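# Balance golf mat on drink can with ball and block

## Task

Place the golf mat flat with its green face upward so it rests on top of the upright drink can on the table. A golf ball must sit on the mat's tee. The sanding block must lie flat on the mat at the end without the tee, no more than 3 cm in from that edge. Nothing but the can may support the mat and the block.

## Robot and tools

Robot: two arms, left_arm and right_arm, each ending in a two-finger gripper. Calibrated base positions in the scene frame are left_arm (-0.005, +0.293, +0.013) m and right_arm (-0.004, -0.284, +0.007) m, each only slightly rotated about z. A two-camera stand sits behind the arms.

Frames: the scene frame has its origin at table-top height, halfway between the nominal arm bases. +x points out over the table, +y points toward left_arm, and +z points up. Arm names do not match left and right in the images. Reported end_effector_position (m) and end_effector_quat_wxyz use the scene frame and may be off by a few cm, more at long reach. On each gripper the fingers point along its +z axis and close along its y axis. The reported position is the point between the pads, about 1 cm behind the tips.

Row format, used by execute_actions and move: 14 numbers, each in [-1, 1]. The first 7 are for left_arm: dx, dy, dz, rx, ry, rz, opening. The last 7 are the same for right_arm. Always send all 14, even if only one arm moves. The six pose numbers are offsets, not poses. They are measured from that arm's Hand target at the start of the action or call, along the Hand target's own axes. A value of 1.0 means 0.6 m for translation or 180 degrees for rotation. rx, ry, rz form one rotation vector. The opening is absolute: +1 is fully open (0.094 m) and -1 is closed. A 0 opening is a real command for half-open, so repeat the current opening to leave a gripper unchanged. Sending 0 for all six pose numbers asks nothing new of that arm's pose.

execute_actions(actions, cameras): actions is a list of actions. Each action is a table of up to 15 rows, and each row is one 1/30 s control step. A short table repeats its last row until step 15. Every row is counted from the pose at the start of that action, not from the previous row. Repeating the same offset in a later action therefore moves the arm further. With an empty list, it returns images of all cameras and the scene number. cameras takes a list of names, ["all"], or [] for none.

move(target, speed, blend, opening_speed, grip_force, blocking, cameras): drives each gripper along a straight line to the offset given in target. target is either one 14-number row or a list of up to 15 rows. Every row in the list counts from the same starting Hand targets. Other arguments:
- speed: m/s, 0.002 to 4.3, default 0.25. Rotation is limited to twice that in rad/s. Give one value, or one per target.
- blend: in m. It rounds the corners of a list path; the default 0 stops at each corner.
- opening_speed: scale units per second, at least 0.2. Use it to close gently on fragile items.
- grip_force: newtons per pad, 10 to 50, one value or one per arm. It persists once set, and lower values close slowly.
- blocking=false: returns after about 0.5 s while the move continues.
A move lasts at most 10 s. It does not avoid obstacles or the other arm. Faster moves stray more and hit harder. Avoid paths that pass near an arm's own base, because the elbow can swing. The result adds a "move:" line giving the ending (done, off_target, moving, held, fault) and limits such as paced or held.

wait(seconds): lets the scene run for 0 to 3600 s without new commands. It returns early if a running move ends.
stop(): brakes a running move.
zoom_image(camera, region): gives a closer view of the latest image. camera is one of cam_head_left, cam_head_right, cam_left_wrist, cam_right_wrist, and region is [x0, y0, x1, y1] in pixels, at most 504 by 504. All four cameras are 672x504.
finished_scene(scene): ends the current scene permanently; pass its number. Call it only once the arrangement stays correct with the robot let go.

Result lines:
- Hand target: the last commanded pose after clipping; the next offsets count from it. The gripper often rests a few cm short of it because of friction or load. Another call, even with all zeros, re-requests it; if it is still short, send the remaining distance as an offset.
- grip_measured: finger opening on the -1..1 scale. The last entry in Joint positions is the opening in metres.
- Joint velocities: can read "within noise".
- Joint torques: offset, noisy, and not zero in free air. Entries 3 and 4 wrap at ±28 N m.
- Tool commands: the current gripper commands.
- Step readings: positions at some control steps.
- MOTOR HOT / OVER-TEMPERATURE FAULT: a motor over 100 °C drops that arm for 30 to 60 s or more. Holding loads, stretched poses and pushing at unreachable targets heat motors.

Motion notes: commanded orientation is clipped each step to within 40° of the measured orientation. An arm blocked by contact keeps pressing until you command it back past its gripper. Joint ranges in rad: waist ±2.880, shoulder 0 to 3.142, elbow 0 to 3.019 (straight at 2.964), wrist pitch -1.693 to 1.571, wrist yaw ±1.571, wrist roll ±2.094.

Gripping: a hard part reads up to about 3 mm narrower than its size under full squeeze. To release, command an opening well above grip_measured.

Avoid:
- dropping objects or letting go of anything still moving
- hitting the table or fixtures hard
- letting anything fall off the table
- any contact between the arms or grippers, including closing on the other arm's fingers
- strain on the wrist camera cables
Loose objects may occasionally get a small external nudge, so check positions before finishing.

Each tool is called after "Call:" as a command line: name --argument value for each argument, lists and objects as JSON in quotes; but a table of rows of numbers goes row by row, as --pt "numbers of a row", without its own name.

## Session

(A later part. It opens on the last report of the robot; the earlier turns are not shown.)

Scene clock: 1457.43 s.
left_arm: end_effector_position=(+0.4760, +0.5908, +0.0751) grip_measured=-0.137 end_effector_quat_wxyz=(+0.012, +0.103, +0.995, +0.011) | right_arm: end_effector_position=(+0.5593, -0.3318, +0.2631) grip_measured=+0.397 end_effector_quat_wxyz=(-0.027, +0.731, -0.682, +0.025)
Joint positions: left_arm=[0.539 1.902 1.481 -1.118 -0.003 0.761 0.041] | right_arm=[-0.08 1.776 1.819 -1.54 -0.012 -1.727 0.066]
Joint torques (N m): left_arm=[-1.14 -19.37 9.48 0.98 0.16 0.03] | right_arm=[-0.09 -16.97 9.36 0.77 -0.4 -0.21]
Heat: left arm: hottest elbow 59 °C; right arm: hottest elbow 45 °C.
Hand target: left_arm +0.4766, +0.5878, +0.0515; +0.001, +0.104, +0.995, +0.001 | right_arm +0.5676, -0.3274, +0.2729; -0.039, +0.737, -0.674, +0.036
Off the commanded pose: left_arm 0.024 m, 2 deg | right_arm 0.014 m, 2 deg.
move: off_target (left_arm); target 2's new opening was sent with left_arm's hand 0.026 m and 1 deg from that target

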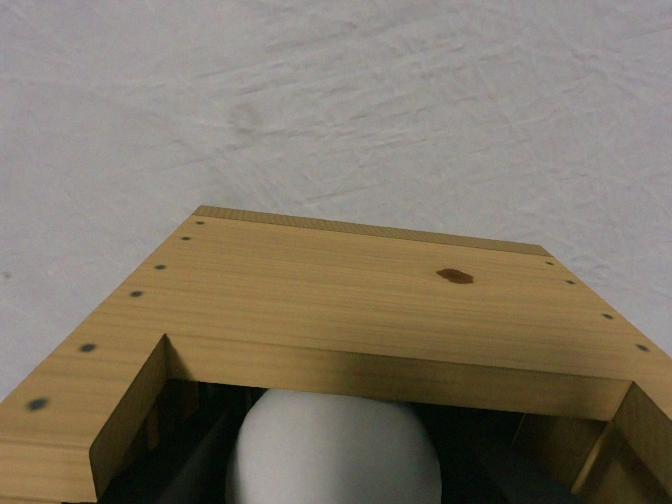

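Call:
move --pt "0 0 -0.381 0 0 0 -0.25 0 0 0 0 0 0 0.4" --pt "-0.293 -0.965 -0.381 0 0 -0.067 -0.25 0 0 0 0 0 0 0.4" --speed '[0.15,0.22]' --cameras '["cam_left_wrist","cam_head_left"]'

Scene clock: 1473.50 s.
left_arm: end_effector_position=(+0.5170, -0.0096, +0.2721) grip_measured=-0.137 end_effector_quat_wxyz=(+0.002, +0.009, +1.000, -0.002) | right_arm: end_effector_position=(+0.5593, -0.3318, +0.2631) grip_measured=+0.397 end_effector_quat_wxyz=(-0.027, +0.731, -0.682, +0.025)
Joint positions: left_arm=[-0.539 1.945 2.075 -1.694 0.002 -0.507 0.041] | right_arm=[-0.08 1.776 1.819 -1.54 -0.012 -1.727 0.066]
Joint torques (N m): left_arm=[-0.85 -22.48 16.44 0.05 -0.14 -0.15] | right_arm=[-0.32 -17.03 9.35 0.76 -0.41 -0.2]
Heat: left arm: hottest elbow 57 °C; right arm: hottest elbow 45 °C.
Hand target: left_arm +0.5282, -0.0153, +0.2794; +0.001, -0.001, +1.000, +0.001 | right_arm +0.5676, -0.3274, +0.2729; -0.039, +0.737, -0.674, +0.036
Off the commanded pose: left_arm 0.015 m, 1 deg | right_arm 0.014 m, 2 deg.
joint sent to its limit (left arm) — joint 4 (wrist pitch), lower limit. The joint targets still meet the commanded pose.
move: off_target (left_arm)
Images, in order (width x height): cam_head_left 672x504, cam_left_wrist 672x504.

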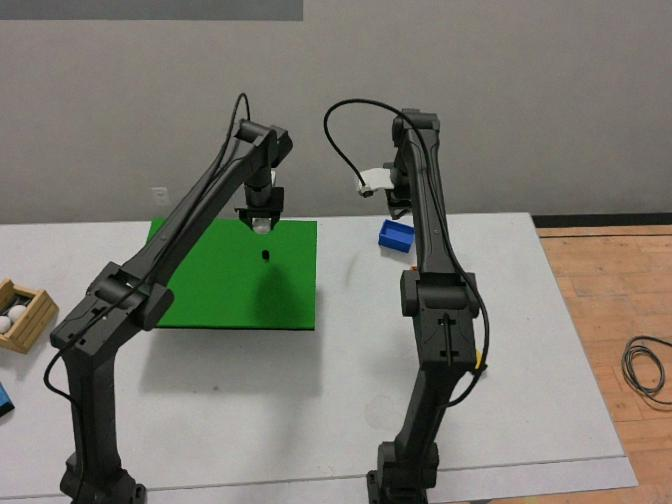

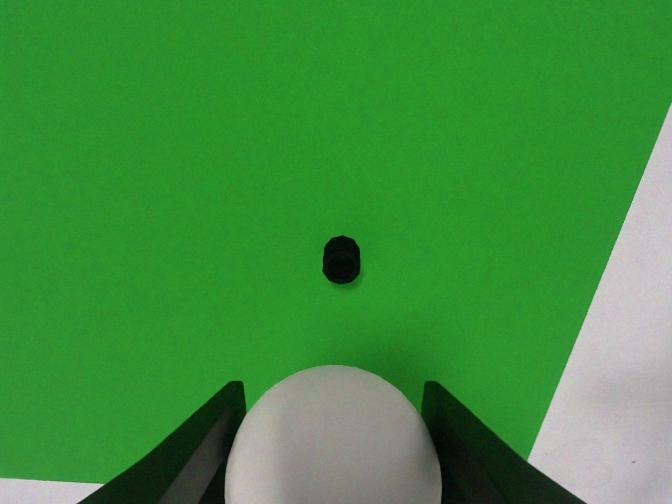

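Call:
move --target '[0,-0.004,0.13,0,0,0,-0.25,0,0,0,0,0,0,0.4]' --speed 0.1 --cameras '["cam_left_wrist"]'

Scene clock: 1484.53 s.
left_arm: end_effector_position=(+0.5262, -0.0149, +0.2201) grip_measured=-0.137 end_effector_quat_wxyz=(+0.010, +0.007, +1.000, -0.007) | right_arm: end_effector_position=(+0.5593, -0.3318, +0.2631) grip_measured=+0.397 end_effector_quat_wxyz=(-0.027, +0.731, -0.682, +0.025)
Joint positions: left_arm=[-0.539 1.954 1.952 -1.545 0.002 -0.511 0.041] | right_arm=[-0.08 1.776 1.819 -1.54 -0.012 -1.727 0.066]
Joint torques (N m): left_arm=[-1.08 -22.65 10.59 0.83 -0.15 -0.13] | right_arm=[-0.26 -16.85 9.4 0.72 -0.41 -0.23]
Heat: left arm: hottest elbow 59 °C; right arm: hottest elbow 45 °C.
Hand target: left_arm +0.5283, -0.0175, +0.2014; +0.001, -0.001, +1.000, +0.001 | right_arm +0.5676, -0.3274, +0.2729; -0.039, +0.737, -0.674, +0.036
Off the commanded pose: left_arm 0.019 m, 2 deg | right_arm 0.014 m, 2 deg.
move: off_target (left_arm)

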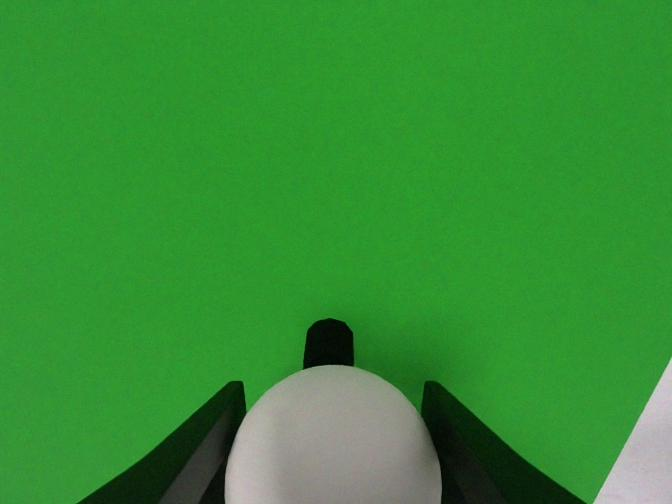

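Call:
move --target '[0.026,0.001,0.015,0,0,0,-0.25,0,0,0,0,0,0,0.4]' --speed 0.06 --cameras '["cam_left_wrist"]'

Scene clock: 1496.27 s.
left_arm: end_effector_position=(+0.5176, -0.0108, +0.1927) grip_measured=-0.137 end_effector_quat_wxyz=(-0.003, +0.002, +1.000, +0.001) | right_arm: end_effector_position=(+0.5593, -0.3318, +0.2631) grip_measured=+0.397 end_effector_quat_wxyz=(-0.027, +0.731, -0.682, +0.025)
Joint positions: left_arm=[-0.54 1.951 1.875 -1.501 0.002 -0.523 0.041] | right_arm=[-0.08 1.776 1.819 -1.54 -0.012 -1.727 0.066]
Joint torques (N m): left_arm=[-2.08 -25.23 9.94 0.79 -0.13 -0.14] | right_arm=[-0.44 -17.08 9.39 0.77 -0.4 -0.21]
Heat: left arm: hottest elbow 57 °C; right arm: hottest elbow 45 °C.
Hand target: left_arm +0.5127, -0.0170, +0.1923; +0.001, -0.001, +1.000, +0.001 | right_arm +0.5676, -0.3274, +0.2729; -0.039, +0.737, -0.674, +0.036
Off the commanded pose: left_arm 0.008 m, 1 deg | right_arm 0.014 m, 2 deg.
move: done

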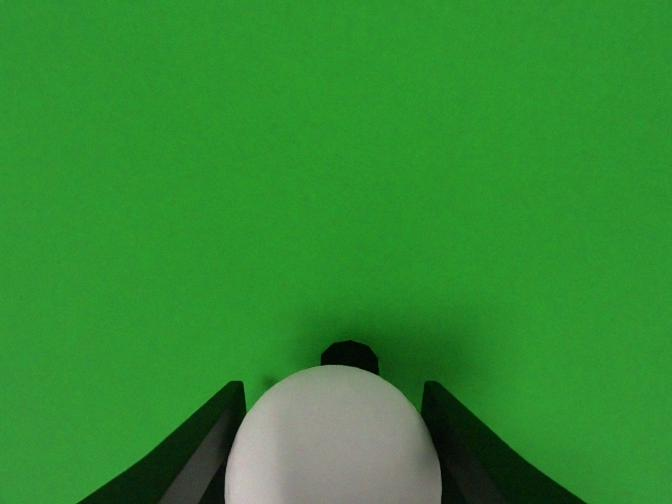

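Call:
move --target '[0.003,-0.016,-0.017,0,0,0,-0.25,0,0,0,0,0,0,0.4]' --speed 0.05 --cameras '["cam_left_wrist"]'

Scene clock: 1503.70 s.
left_arm: end_effector_position=(+0.5114, -0.0178, +0.1927) grip_measured=-0.137 end_effector_quat_wxyz=(-0.006, +0.002, +1.000, +0.003) | right_arm: end_effector_position=(+0.5593, -0.3318, +0.2631) grip_measured=+0.397 end_effector_quat_wxyz=(-0.027, +0.731, -0.682, +0.025)
Joint positions: left_arm=[-0.555 1.951 1.875 -1.509 0.002 -0.537 0.041] | right_arm=[-0.08 1.776 1.819 -1.54 -0.012 -1.727 0.066]
Joint torques (N m): left_arm=[-2.08 -24.59 13.38 -0.03 -0.14 -0.16] | right_arm=[-0.26 -16.67 9.37 0.75 -0.41 -0.23]
Heat: left arm: hottest elbow 57 °C; right arm: hottest elbow 45 °C.
Hand target: left_arm +0.5110, -0.0266, +0.2025; +0.001, -0.001, +1.000, +0.001 | right_arm +0.5676, -0.3274, +0.2729; -0.039, +0.737, -0.674, +0.036
Off the commanded pose: left_arm 0.013 m, 1 deg | right_arm 0.014 m, 2 deg.
move: off_target (left_arm)

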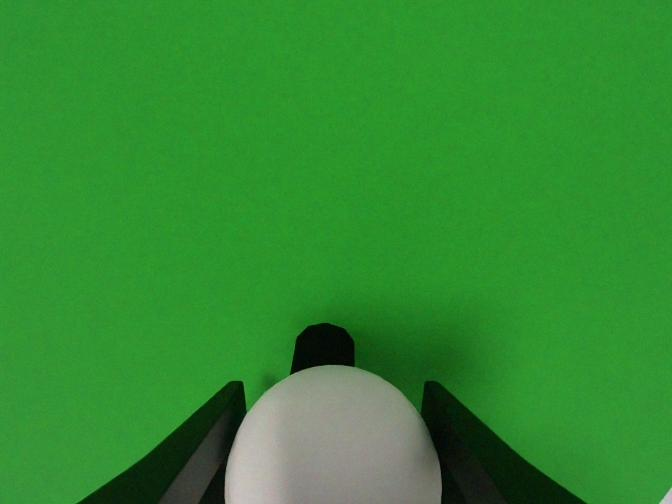

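Call:
move --target '[-0.015,0.03,0,0,0,0,-0.25,0,0,0,0,0,0,0.4]' --speed 0.05 --cameras '["cam_left_wrist"]'

Scene clock: 1512.30 s.
left_arm: end_effector_position=(+0.5122, -0.0164, +0.1927) grip_measured=-0.137 end_effector_quat_wxyz=(-0.006, +0.000, +1.000, +0.003) | right_arm: end_effector_position=(+0.5593, -0.3318, +0.2631) grip_measured=+0.397 end_effector_quat_wxyz=(-0.027, +0.731, -0.682, +0.025)
Joint positions: left_arm=[-0.552 1.951 1.875 -1.509 0.002 -0.538 0.041] | right_arm=[-0.08 1.776 1.819 -1.54 -0.012 -1.727 0.066]
Joint torques (N m): left_arm=[0.62 -25 12.78 0.05 -0.15 0.21] | right_arm=[-0.38 -17.08 9.42 0.73 -0.39 -0.19]
Heat: left arm: hottest elbow 58 °C; right arm: hottest elbow 45 °C.
Hand target: left_arm +0.5200, -0.0085, +0.2025; +0.001, -0.001, +1.000, +0.001 | right_arm +0.5676, -0.3274, +0.2729; -0.039, +0.737, -0.674, +0.036
Off the commanded pose: left_arm 0.015 m, 1 deg | right_arm 0.014 m, 2 deg.
move: off_target (left_arm)

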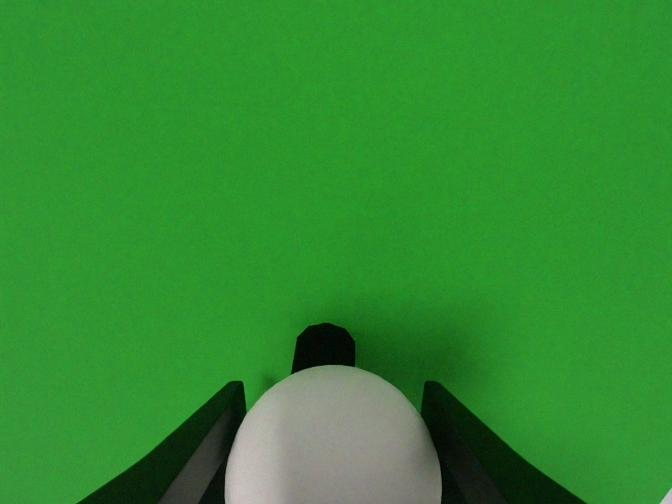

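Nudge x a bit further and lift a bit to break stiction.

Call:
move --target '[-0.008,0.0,-0.012,0,0,0,-0.25,0,0,0,0,0,0,0.4]' --speed 0.05 --cameras '["cam_left_wrist"]'

Call:
move --target '[-0.0,0.002,0.03,0,0,0,-0.25,0,0,0,0,0,0,0.4]' --speed 0.05 --cameras '["cam_left_wrist"]'

Scene clock: 1518.37 s.
left_arm: end_effector_position=(+0.5094, -0.0107, +0.1928) grip_measured=-0.137 end_effector_quat_wxyz=(-0.015, -0.002, +1.000, +0.008) | right_arm: end_effector_position=(+0.5593, -0.3318, +0.2631) grip_measured=+0.397 end_effector_quat_wxyz=(-0.027, +0.731, -0.682, +0.025)
Joint positions: left_arm=[-0.547 1.951 1.875 -1.53 0.002 -0.537 0.041] | right_arm=[-0.08 1.776 1.819 -1.54 -0.012 -1.727 0.066]
Joint torques (N m): left_arm=[0.56 -24.18 15.75 -0.03 -0.17 0.24] | right_arm=[-0.09 -16.85 9.44 0.76 -0.42 -0.22]
Heat: left arm: hottest elbow 58 °C; right arm: hottest elbow 45 °C.
Hand target: left_arm +0.5247, -0.0085, +0.2097; +0.001, -0.001, +1.000, +0.001 | right_arm +0.5676, -0.3274, +0.2729; -0.039, +0.737, -0.674, +0.036
Off the commanded pose: left_arm 0.023 m, 2 deg | right_arm 0.014 m, 2 deg.
move: off_target (left_arm)

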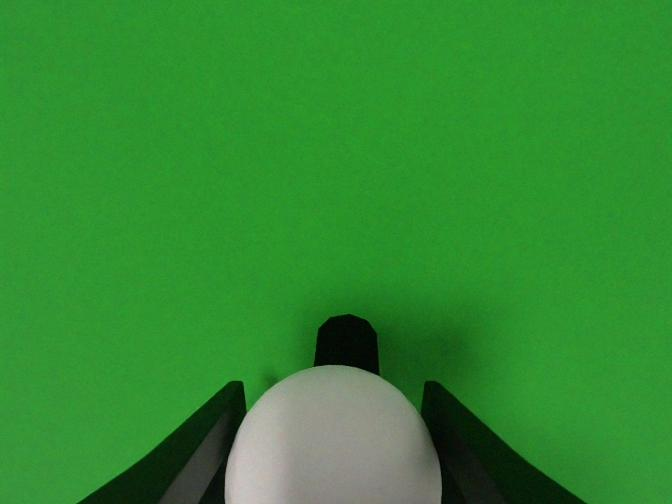

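Scene clock: 1519.17 s.
left_arm: end_effector_position=(+0.5145, -0.0129, +0.1927) grip_measured=-0.137 end_effector_quat_wxyz=(-0.006, -0.002, +1.000, +0.003) | right_arm: end_effector_position=(+0.5593, -0.3318, +0.2631) grip_measured=+0.397 end_effector_quat_wxyz=(-0.027, +0.731, -0.682, +0.025)
Joint positions: left_arm=[-0.546 1.951 1.875 -1.508 0.001 -0.534 0.041] | right_arm=[-0.08 1.776 1.819 -1.54 -0.012 -1.727 0.066]
Joint torques (N m): left_arm=[0.62 -23.94 11.97 0.77 -0.15 0.24] | right_arm=[-0.32 -16.91 9.39 0.75 -0.42 -0.19]
Heat: left arm: hottest elbow 58 °C; right arm: hottest elbow 45 °C.
Hand target: left_arm +0.5247, -0.0073, +0.1917; +0.001, -0.001, +1.000, +0.001 | right_arm +0.5676, -0.3274, +0.2729; -0.039, +0.737, -0.674, +0.036
Off the commanded pose: left_arm 0.012 m, 1 deg | right_arm 0.014 m, 2 deg.
move: off_target (left_arm)

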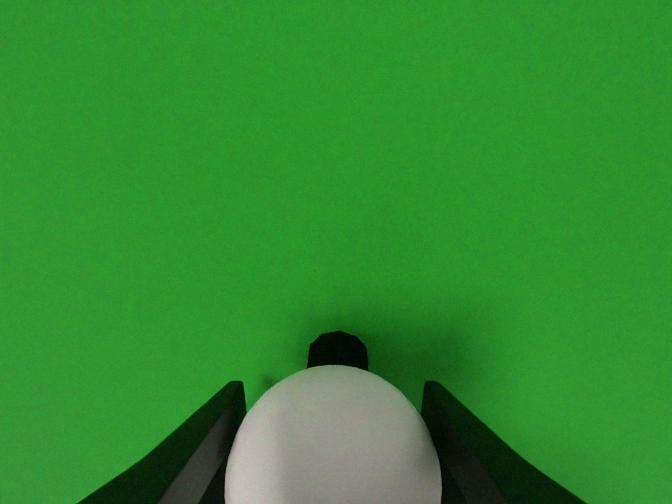

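Call:
move --target '[0,-0.004,0.013,0,0,0,-0.25,0,0,0,0,0,0,0.4]' --speed 0.04 --cameras '["cam_left_wrist"]'

Scene clock: 1522.87 s.
left_arm: end_effector_position=(+0.5180, -0.0149, +0.1927) grip_measured=-0.137 end_effector_quat_wxyz=(+0.001, -0.002, +1.000, -0.002) | right_arm: end_effector_position=(+0.5593, -0.3318, +0.2631) grip_measured=+0.397 end_effector_quat_wxyz=(-0.027, +0.731, -0.682, +0.025)
Joint positions: left_arm=[-0.546 1.951 1.875 -1.491 0.001 -0.534 0.041] | right_arm=[-0.08 1.776 1.819 -1.54 -0.012 -1.727 0.066]
Joint torques (N m): left_arm=[0.26 -23.47 10.89 0.81 -0.15 0.21] | right_arm=[-0.32 -16.85 9.33 0.77 -0.39 -0.23]
Heat: left arm: hottest elbow 58 °C; right arm: hottest elbow 45 °C.
Hand target: left_arm +0.5248, -0.0097, +0.1839; +0.001, -0.001, +1.000, +0.001 | right_arm +0.5676, -0.3274, +0.2729; -0.039, +0.737, -0.674, +0.036
Off the commanded pose: left_arm 0.012 m, 0 deg | right_arm 0.014 m, 2 deg.
move: off_target (left_arm)

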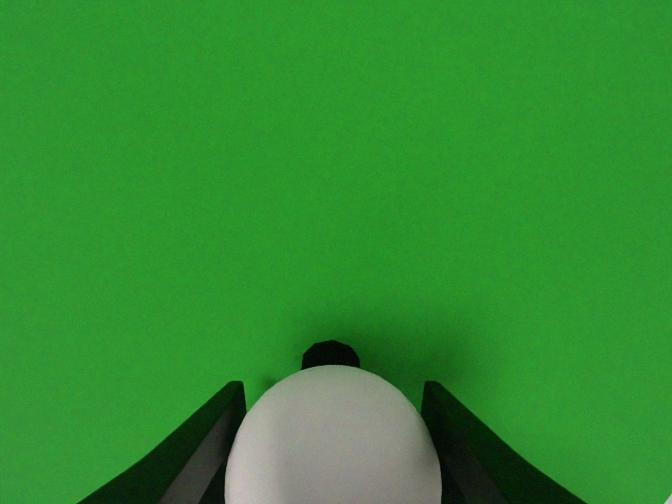

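Call:
move --target '[0.004,0.002,0.010,0,0,0,-0.25,0,0,0,0,0,0,0.4]' --speed 0.04 --cameras '["cam_left_wrist","cam_head_left"]'

Scene clock: 1528.57 s.
left_arm: end_effector_position=(+0.5194, -0.0157, +0.1892) grip_measured=-0.137 end_effector_quat_wxyz=(+0.005, -0.002, +1.000, -0.003) | right_arm: end_effector_position=(+0.5593, -0.3318, +0.2631) grip_measured=+0.397 end_effector_quat_wxyz=(-0.027, +0.731, -0.682, +0.025)
Joint positions: left_arm=[-0.546 1.951 1.866 -1.475 0.001 -0.534 0.041] | right_arm=[-0.08 1.776 1.819 -1.54 -0.012 -1.727 0.066]
Joint torques (N m): left_arm=[0.21 -24 9.54 0.87 -0.14 0.2] | right_arm=[-0.38 -17.03 9.42 0.72 -0.4 -0.22]
Heat: left arm: hottest elbow 58 °C; right arm: hottest elbow 45 °C.
Hand target: left_arm +0.5224, -0.0085, +0.1780; +0.001, -0.001, +1.000, +0.001 | right_arm +0.5676, -0.3274, +0.2729; -0.039, +0.737, -0.674, +0.036
Off the commanded pose: left_arm 0.014 m, 1 deg | right_arm 0.014 m, 2 deg.
move: off_target (left_arm)
Images, in order (width x height): cam_head_left 672x504, cam_left_wrist 672x504.

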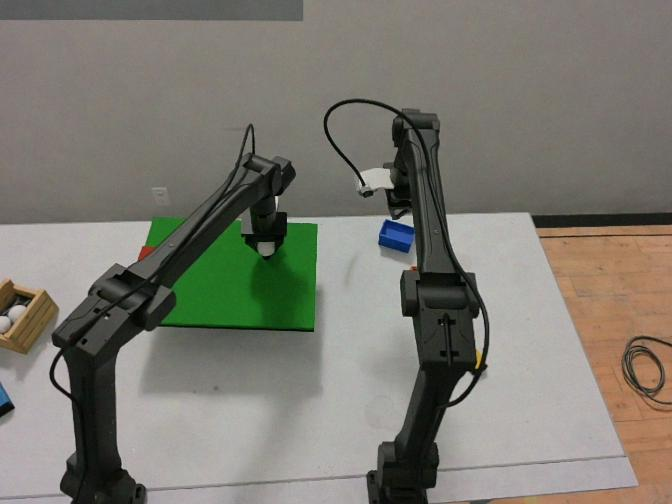

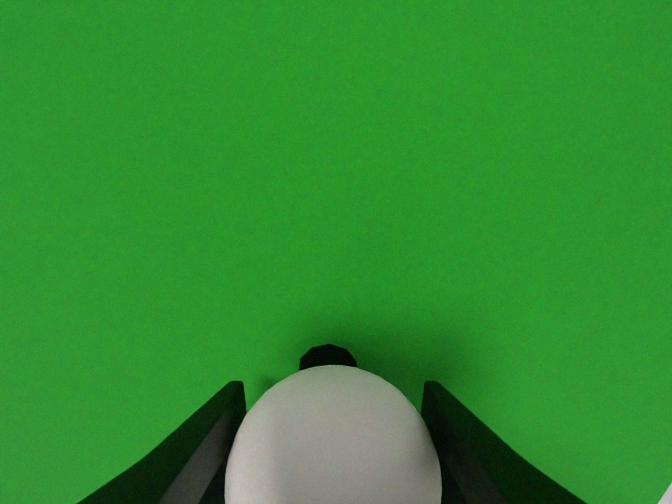

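Call:
zoom_image --camera "cam_head_left" --region '[235, 220, 295, 280]'

Scaled by 8.400.

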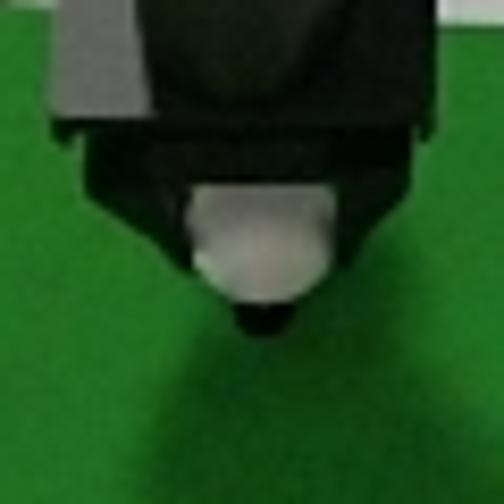

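Call:
move --target '[0.004,0.004,0.010,0,0,0,-0.25,0,0,0,0,0,0,0.4]' --speed 0.04 --cameras '["cam_left_wrist","cam_head_left"]'

Call:
zoom_image --camera "cam_head_left" --region '[235, 220, 295, 280]'

Scene clock: 1539.27 s.
left_arm: end_effector_position=(+0.5190, -0.0155, +0.1880) grip_measured=-0.137 end_effector_quat_wxyz=(+0.011, -0.002, +1.000, -0.007) | right_arm: end_effector_position=(+0.5593, -0.3318, +0.2631) grip_measured=+0.397 end_effector_quat_wxyz=(-0.027, +0.731, -0.682, +0.025)
Joint positions: left_arm=[-0.546 1.939 1.844 -1.449 0.001 -0.534 0.041] | right_arm=[-0.08 1.776 1.819 -1.54 -0.012 -1.727 0.066]
Joint torques (N m): left_arm=[0.32 -23.41 9.05 0.7 -0.13 0.22] | right_arm=[-0.44 -17.03 9.42 0.7 -0.42 -0.2]
Heat: left arm: hottest elbow 57 °C; right arm: hottest elbow 45 °C.
Hand target: left_arm +0.5200, -0.0061, +0.1719; +0.001, -0.001, +1.000, +0.001 | right_arm +0.5676, -0.3274, +0.2729; -0.039, +0.737, -0.674, +0.036
Off the commanded pose: left_arm 0.019 m, 2 deg | right_arm 0.014 m, 2 deg.
move: off_target (left_arm)
Images, in order (width x height): cam_head_left 672x504, cam_left_wrist 672x504.

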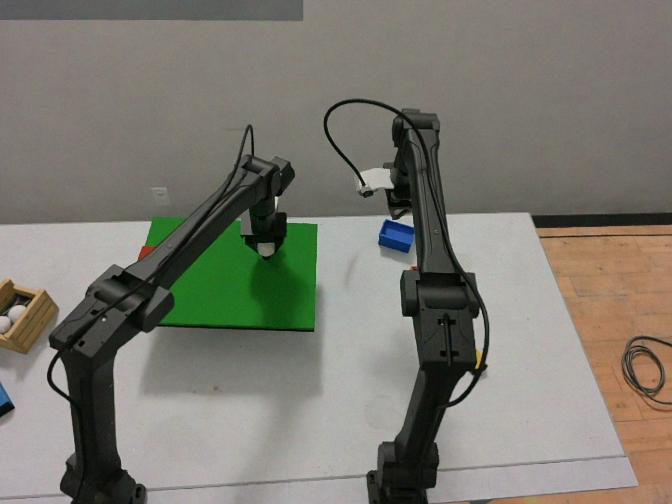

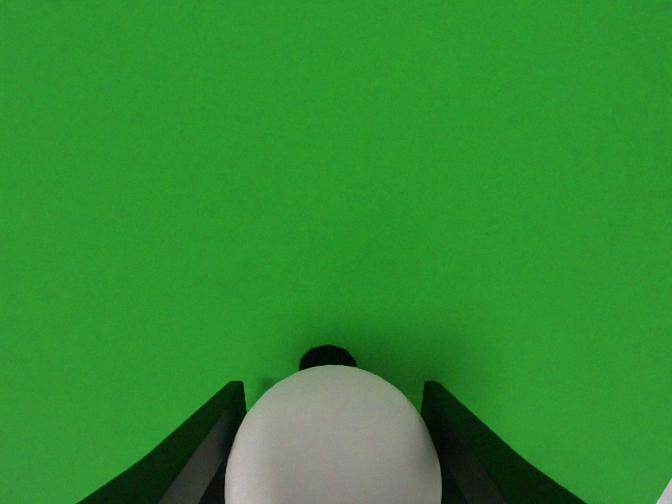

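Scaled by 8.400.

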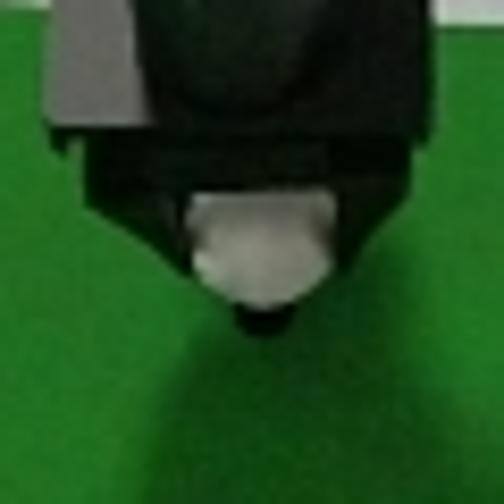

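Call:
move --pt "0 0 -0.012 0 0 0 -0.15 0 0 0 0 0 0 0.4" --pt "0 0 -0.012 0 0 0 0.0 0 0 0 0 0 0 0.4" --speed 0.03 --opening_speed 0.3 --cameras '["cam_left_wrist","cam_head_left"]'

Call:
zoom_image --camera "cam_head_left" --region '[235, 220, 295, 280]'

Scene clock: 1550.70 s.
left_arm: end_effector_position=(+0.5190, -0.0155, +0.1884) grip_measured=-0.002 end_effector_quat_wxyz=(+0.012, -0.002, +1.000, -0.008) | right_arm: end_effector_position=(+0.5593, -0.3318, +0.2631) grip_measured=+0.397 end_effector_quat_wxyz=(-0.027, +0.731, -0.682, +0.025)
Joint positions: left_arm=[-0.546 1.938 1.844 -1.449 0.001 -0.534 0.047] | right_arm=[-0.08 1.776 1.819 -1.54 -0.012 -1.727 0.066]
Joint torques (N m): left_arm=[0.38 -23.59 10.43 0.13 -0.13 0.22] | right_arm=[-0.44 -16.97 9.4 0.68 -0.42 -0.2]
Heat: left arm: hottest elbow 56 °C; right arm: hottest elbow 45 °C.
Hand target: left_arm +0.5200, -0.0061, +0.1792; +0.001, -0.001, +1.000, +0.001 | right_arm +0.5676, -0.3274, +0.2729; -0.039, +0.737, -0.674, +0.036
Off the commanded pose: left_arm 0.013 m, 2 deg | right_arm 0.014 m, 2 deg.
move: off_target (left_arm); target 2's new opening was sent with left_arm's hand 0.013 m and 2 deg from that target
Images, in order (width x height): cam_head_left 672x504, cam_left_wrist 672x504.

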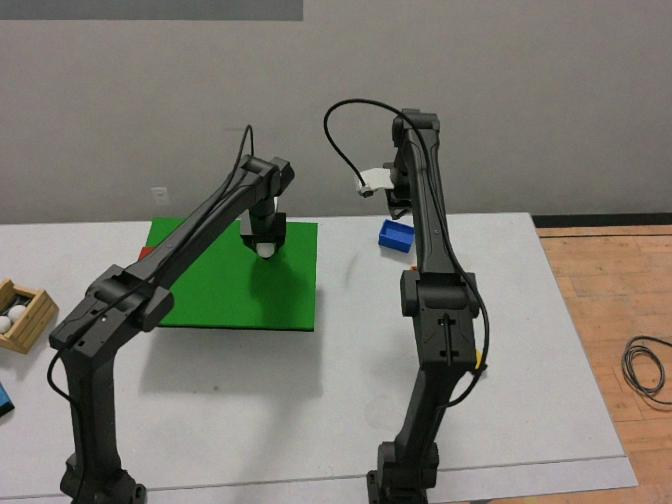

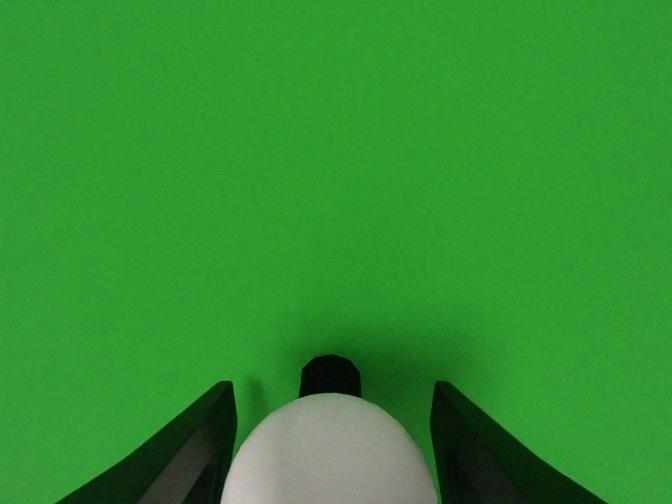

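Scaled by 8.400.

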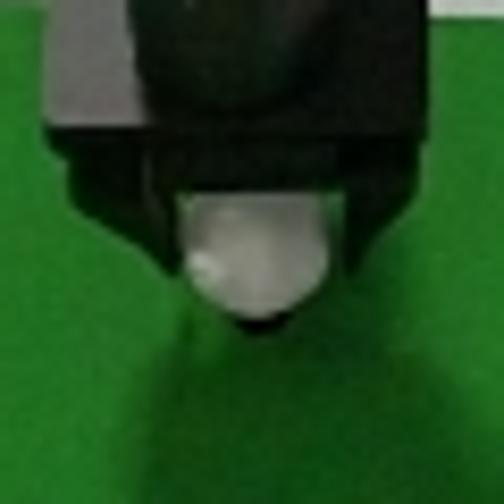

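Call:
move --pt "0 0 -0.012 0 0 0 0.3 0 0 0 0 0 0 0.4" --speed 0.03 --opening_speed 0.3 --cameras '["cam_left_wrist"]'

Scene clock: 1558.83 s.
left_arm: end_effector_position=(+0.5155, -0.0134, +0.1883) grip_measured=+0.298 end_effector_quat_wxyz=(+0.005, -0.002, +1.000, -0.003) | right_arm: end_effector_position=(+0.5593, -0.3318, +0.2631) grip_measured=+0.397 end_effector_quat_wxyz=(-0.027, +0.731, -0.682, +0.025)
Joint positions: left_arm=[-0.546 1.938 1.844 -1.466 0.001 -0.534 0.061] | right_arm=[-0.08 1.776 1.819 -1.54 -0.012 -1.727 0.066]
Joint torques (N m): left_arm=[0.38 -23.71 11.84 0.06 -0.14 0.22] | right_arm=[-0.38 -16.97 9.35 0.76 -0.4 -0.2]
Heat: left arm: hottest elbow 56 °C; right arm: hottest elbow 45 °C.
Hand target: left_arm +0.5199, -0.0061, +0.1864; +0.001, -0.001, +1.000, +0.001 | right_arm +0.5676, -0.3274, +0.2729; -0.039, +0.737, -0.674, +0.036
Off the commanded pose: left_arm 0.009 m, 1 deg | right_arm 0.014 m, 2 deg.
move: done

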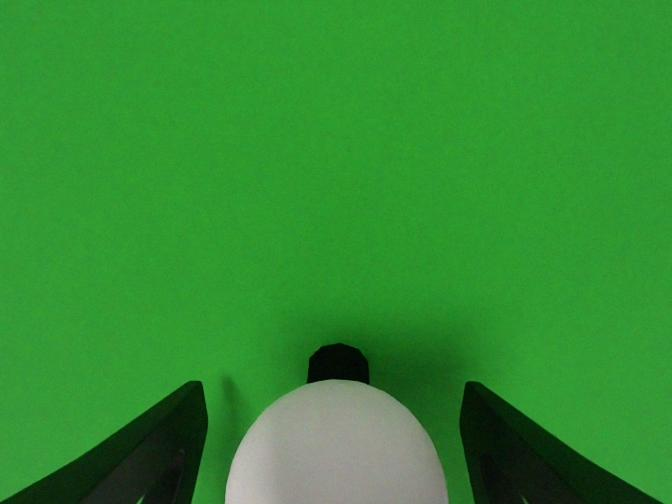

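Ball is stable on the tee. Open and rise straight up.

Call:
move --pt "0 0 -0.012 0 0 0 0.9 0 0 0 0 0 0 0.4" --pt "0 0 -0.16 0 0 0 0.9 0 0 0 0 0 0 0.4" --pt "0.1 0.4 -0.22 0 0 0 0.9 0 0 0 0 0 0 0.4" --speed '[0.03,0.08,0.25]' --opening_speed 0.6 --cameras '["cam_left_wrist","cam_head_left","cam_head_right"]'

Scene clock: 1569.10 s.
left_arm: end_effector_position=(+0.4627, +0.2312, +0.3218) grip_measured=+0.898 end_effector_quat_wxyz=(+0.007, -0.008, +1.000, +0.000) | right_arm: end_effector_position=(+0.5593, -0.3318, +0.2631) grip_measured=+0.397 end_effector_quat_wxyz=(-0.027, +0.731, -0.682, +0.025)
Joint positions: left_arm=[-0.146 1.57 1.696 -1.682 -0.001 -0.147 0.089] | right_arm=[-0.08 1.776 1.819 -1.54 -0.012 -1.727 0.066]
Joint torques (N m): left_arm=[-0.44 -18.08 10.21 0.28 0 0.27] | right_arm=[-0.44 -16.91 9.42 0.76 -0.4 -0.22]
Heat: left arm: hottest elbow 56 °C; right arm: hottest elbow 45 °C.
Hand target: left_arm +0.4593, +0.2337, +0.3188; +0.001, -0.001, +1.000, +0.001 | right_arm +0.5676, -0.3274, +0.2729; -0.039, +0.737, -0.674, +0.036
Off the commanded pose: left_arm 0.005 m, 1 deg | right_arm 0.014 m, 2 deg.
move: done
Images, in order (width x height): cam_head_left 672x504, cam_head_right 672x504, cam_left_wrist 672x504.

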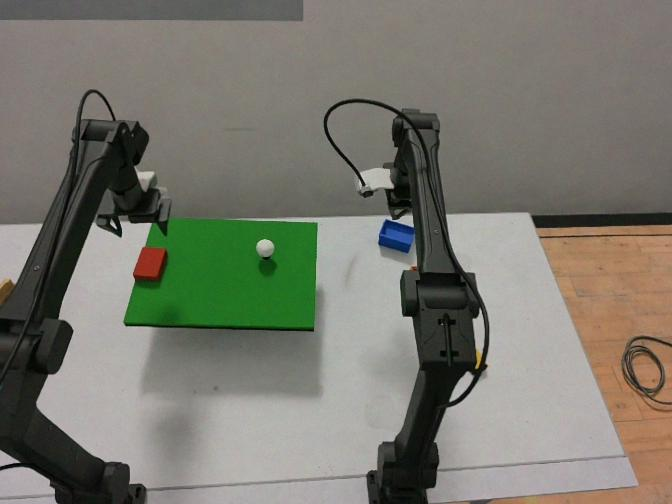

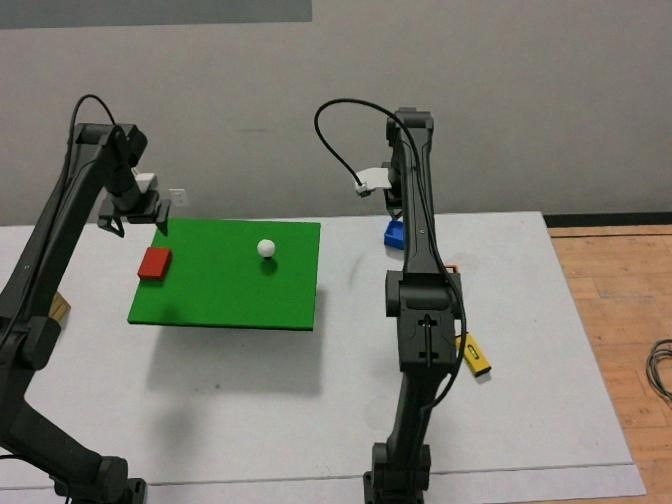

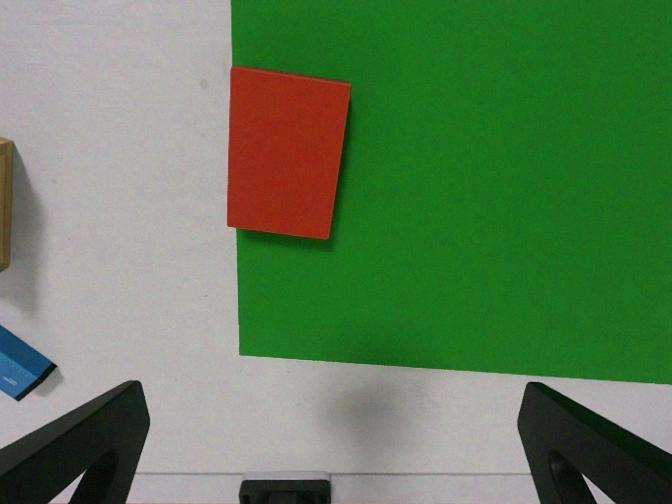

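All in place.

Call:
finished_scene --scene 1

The scene is finished: the task was done.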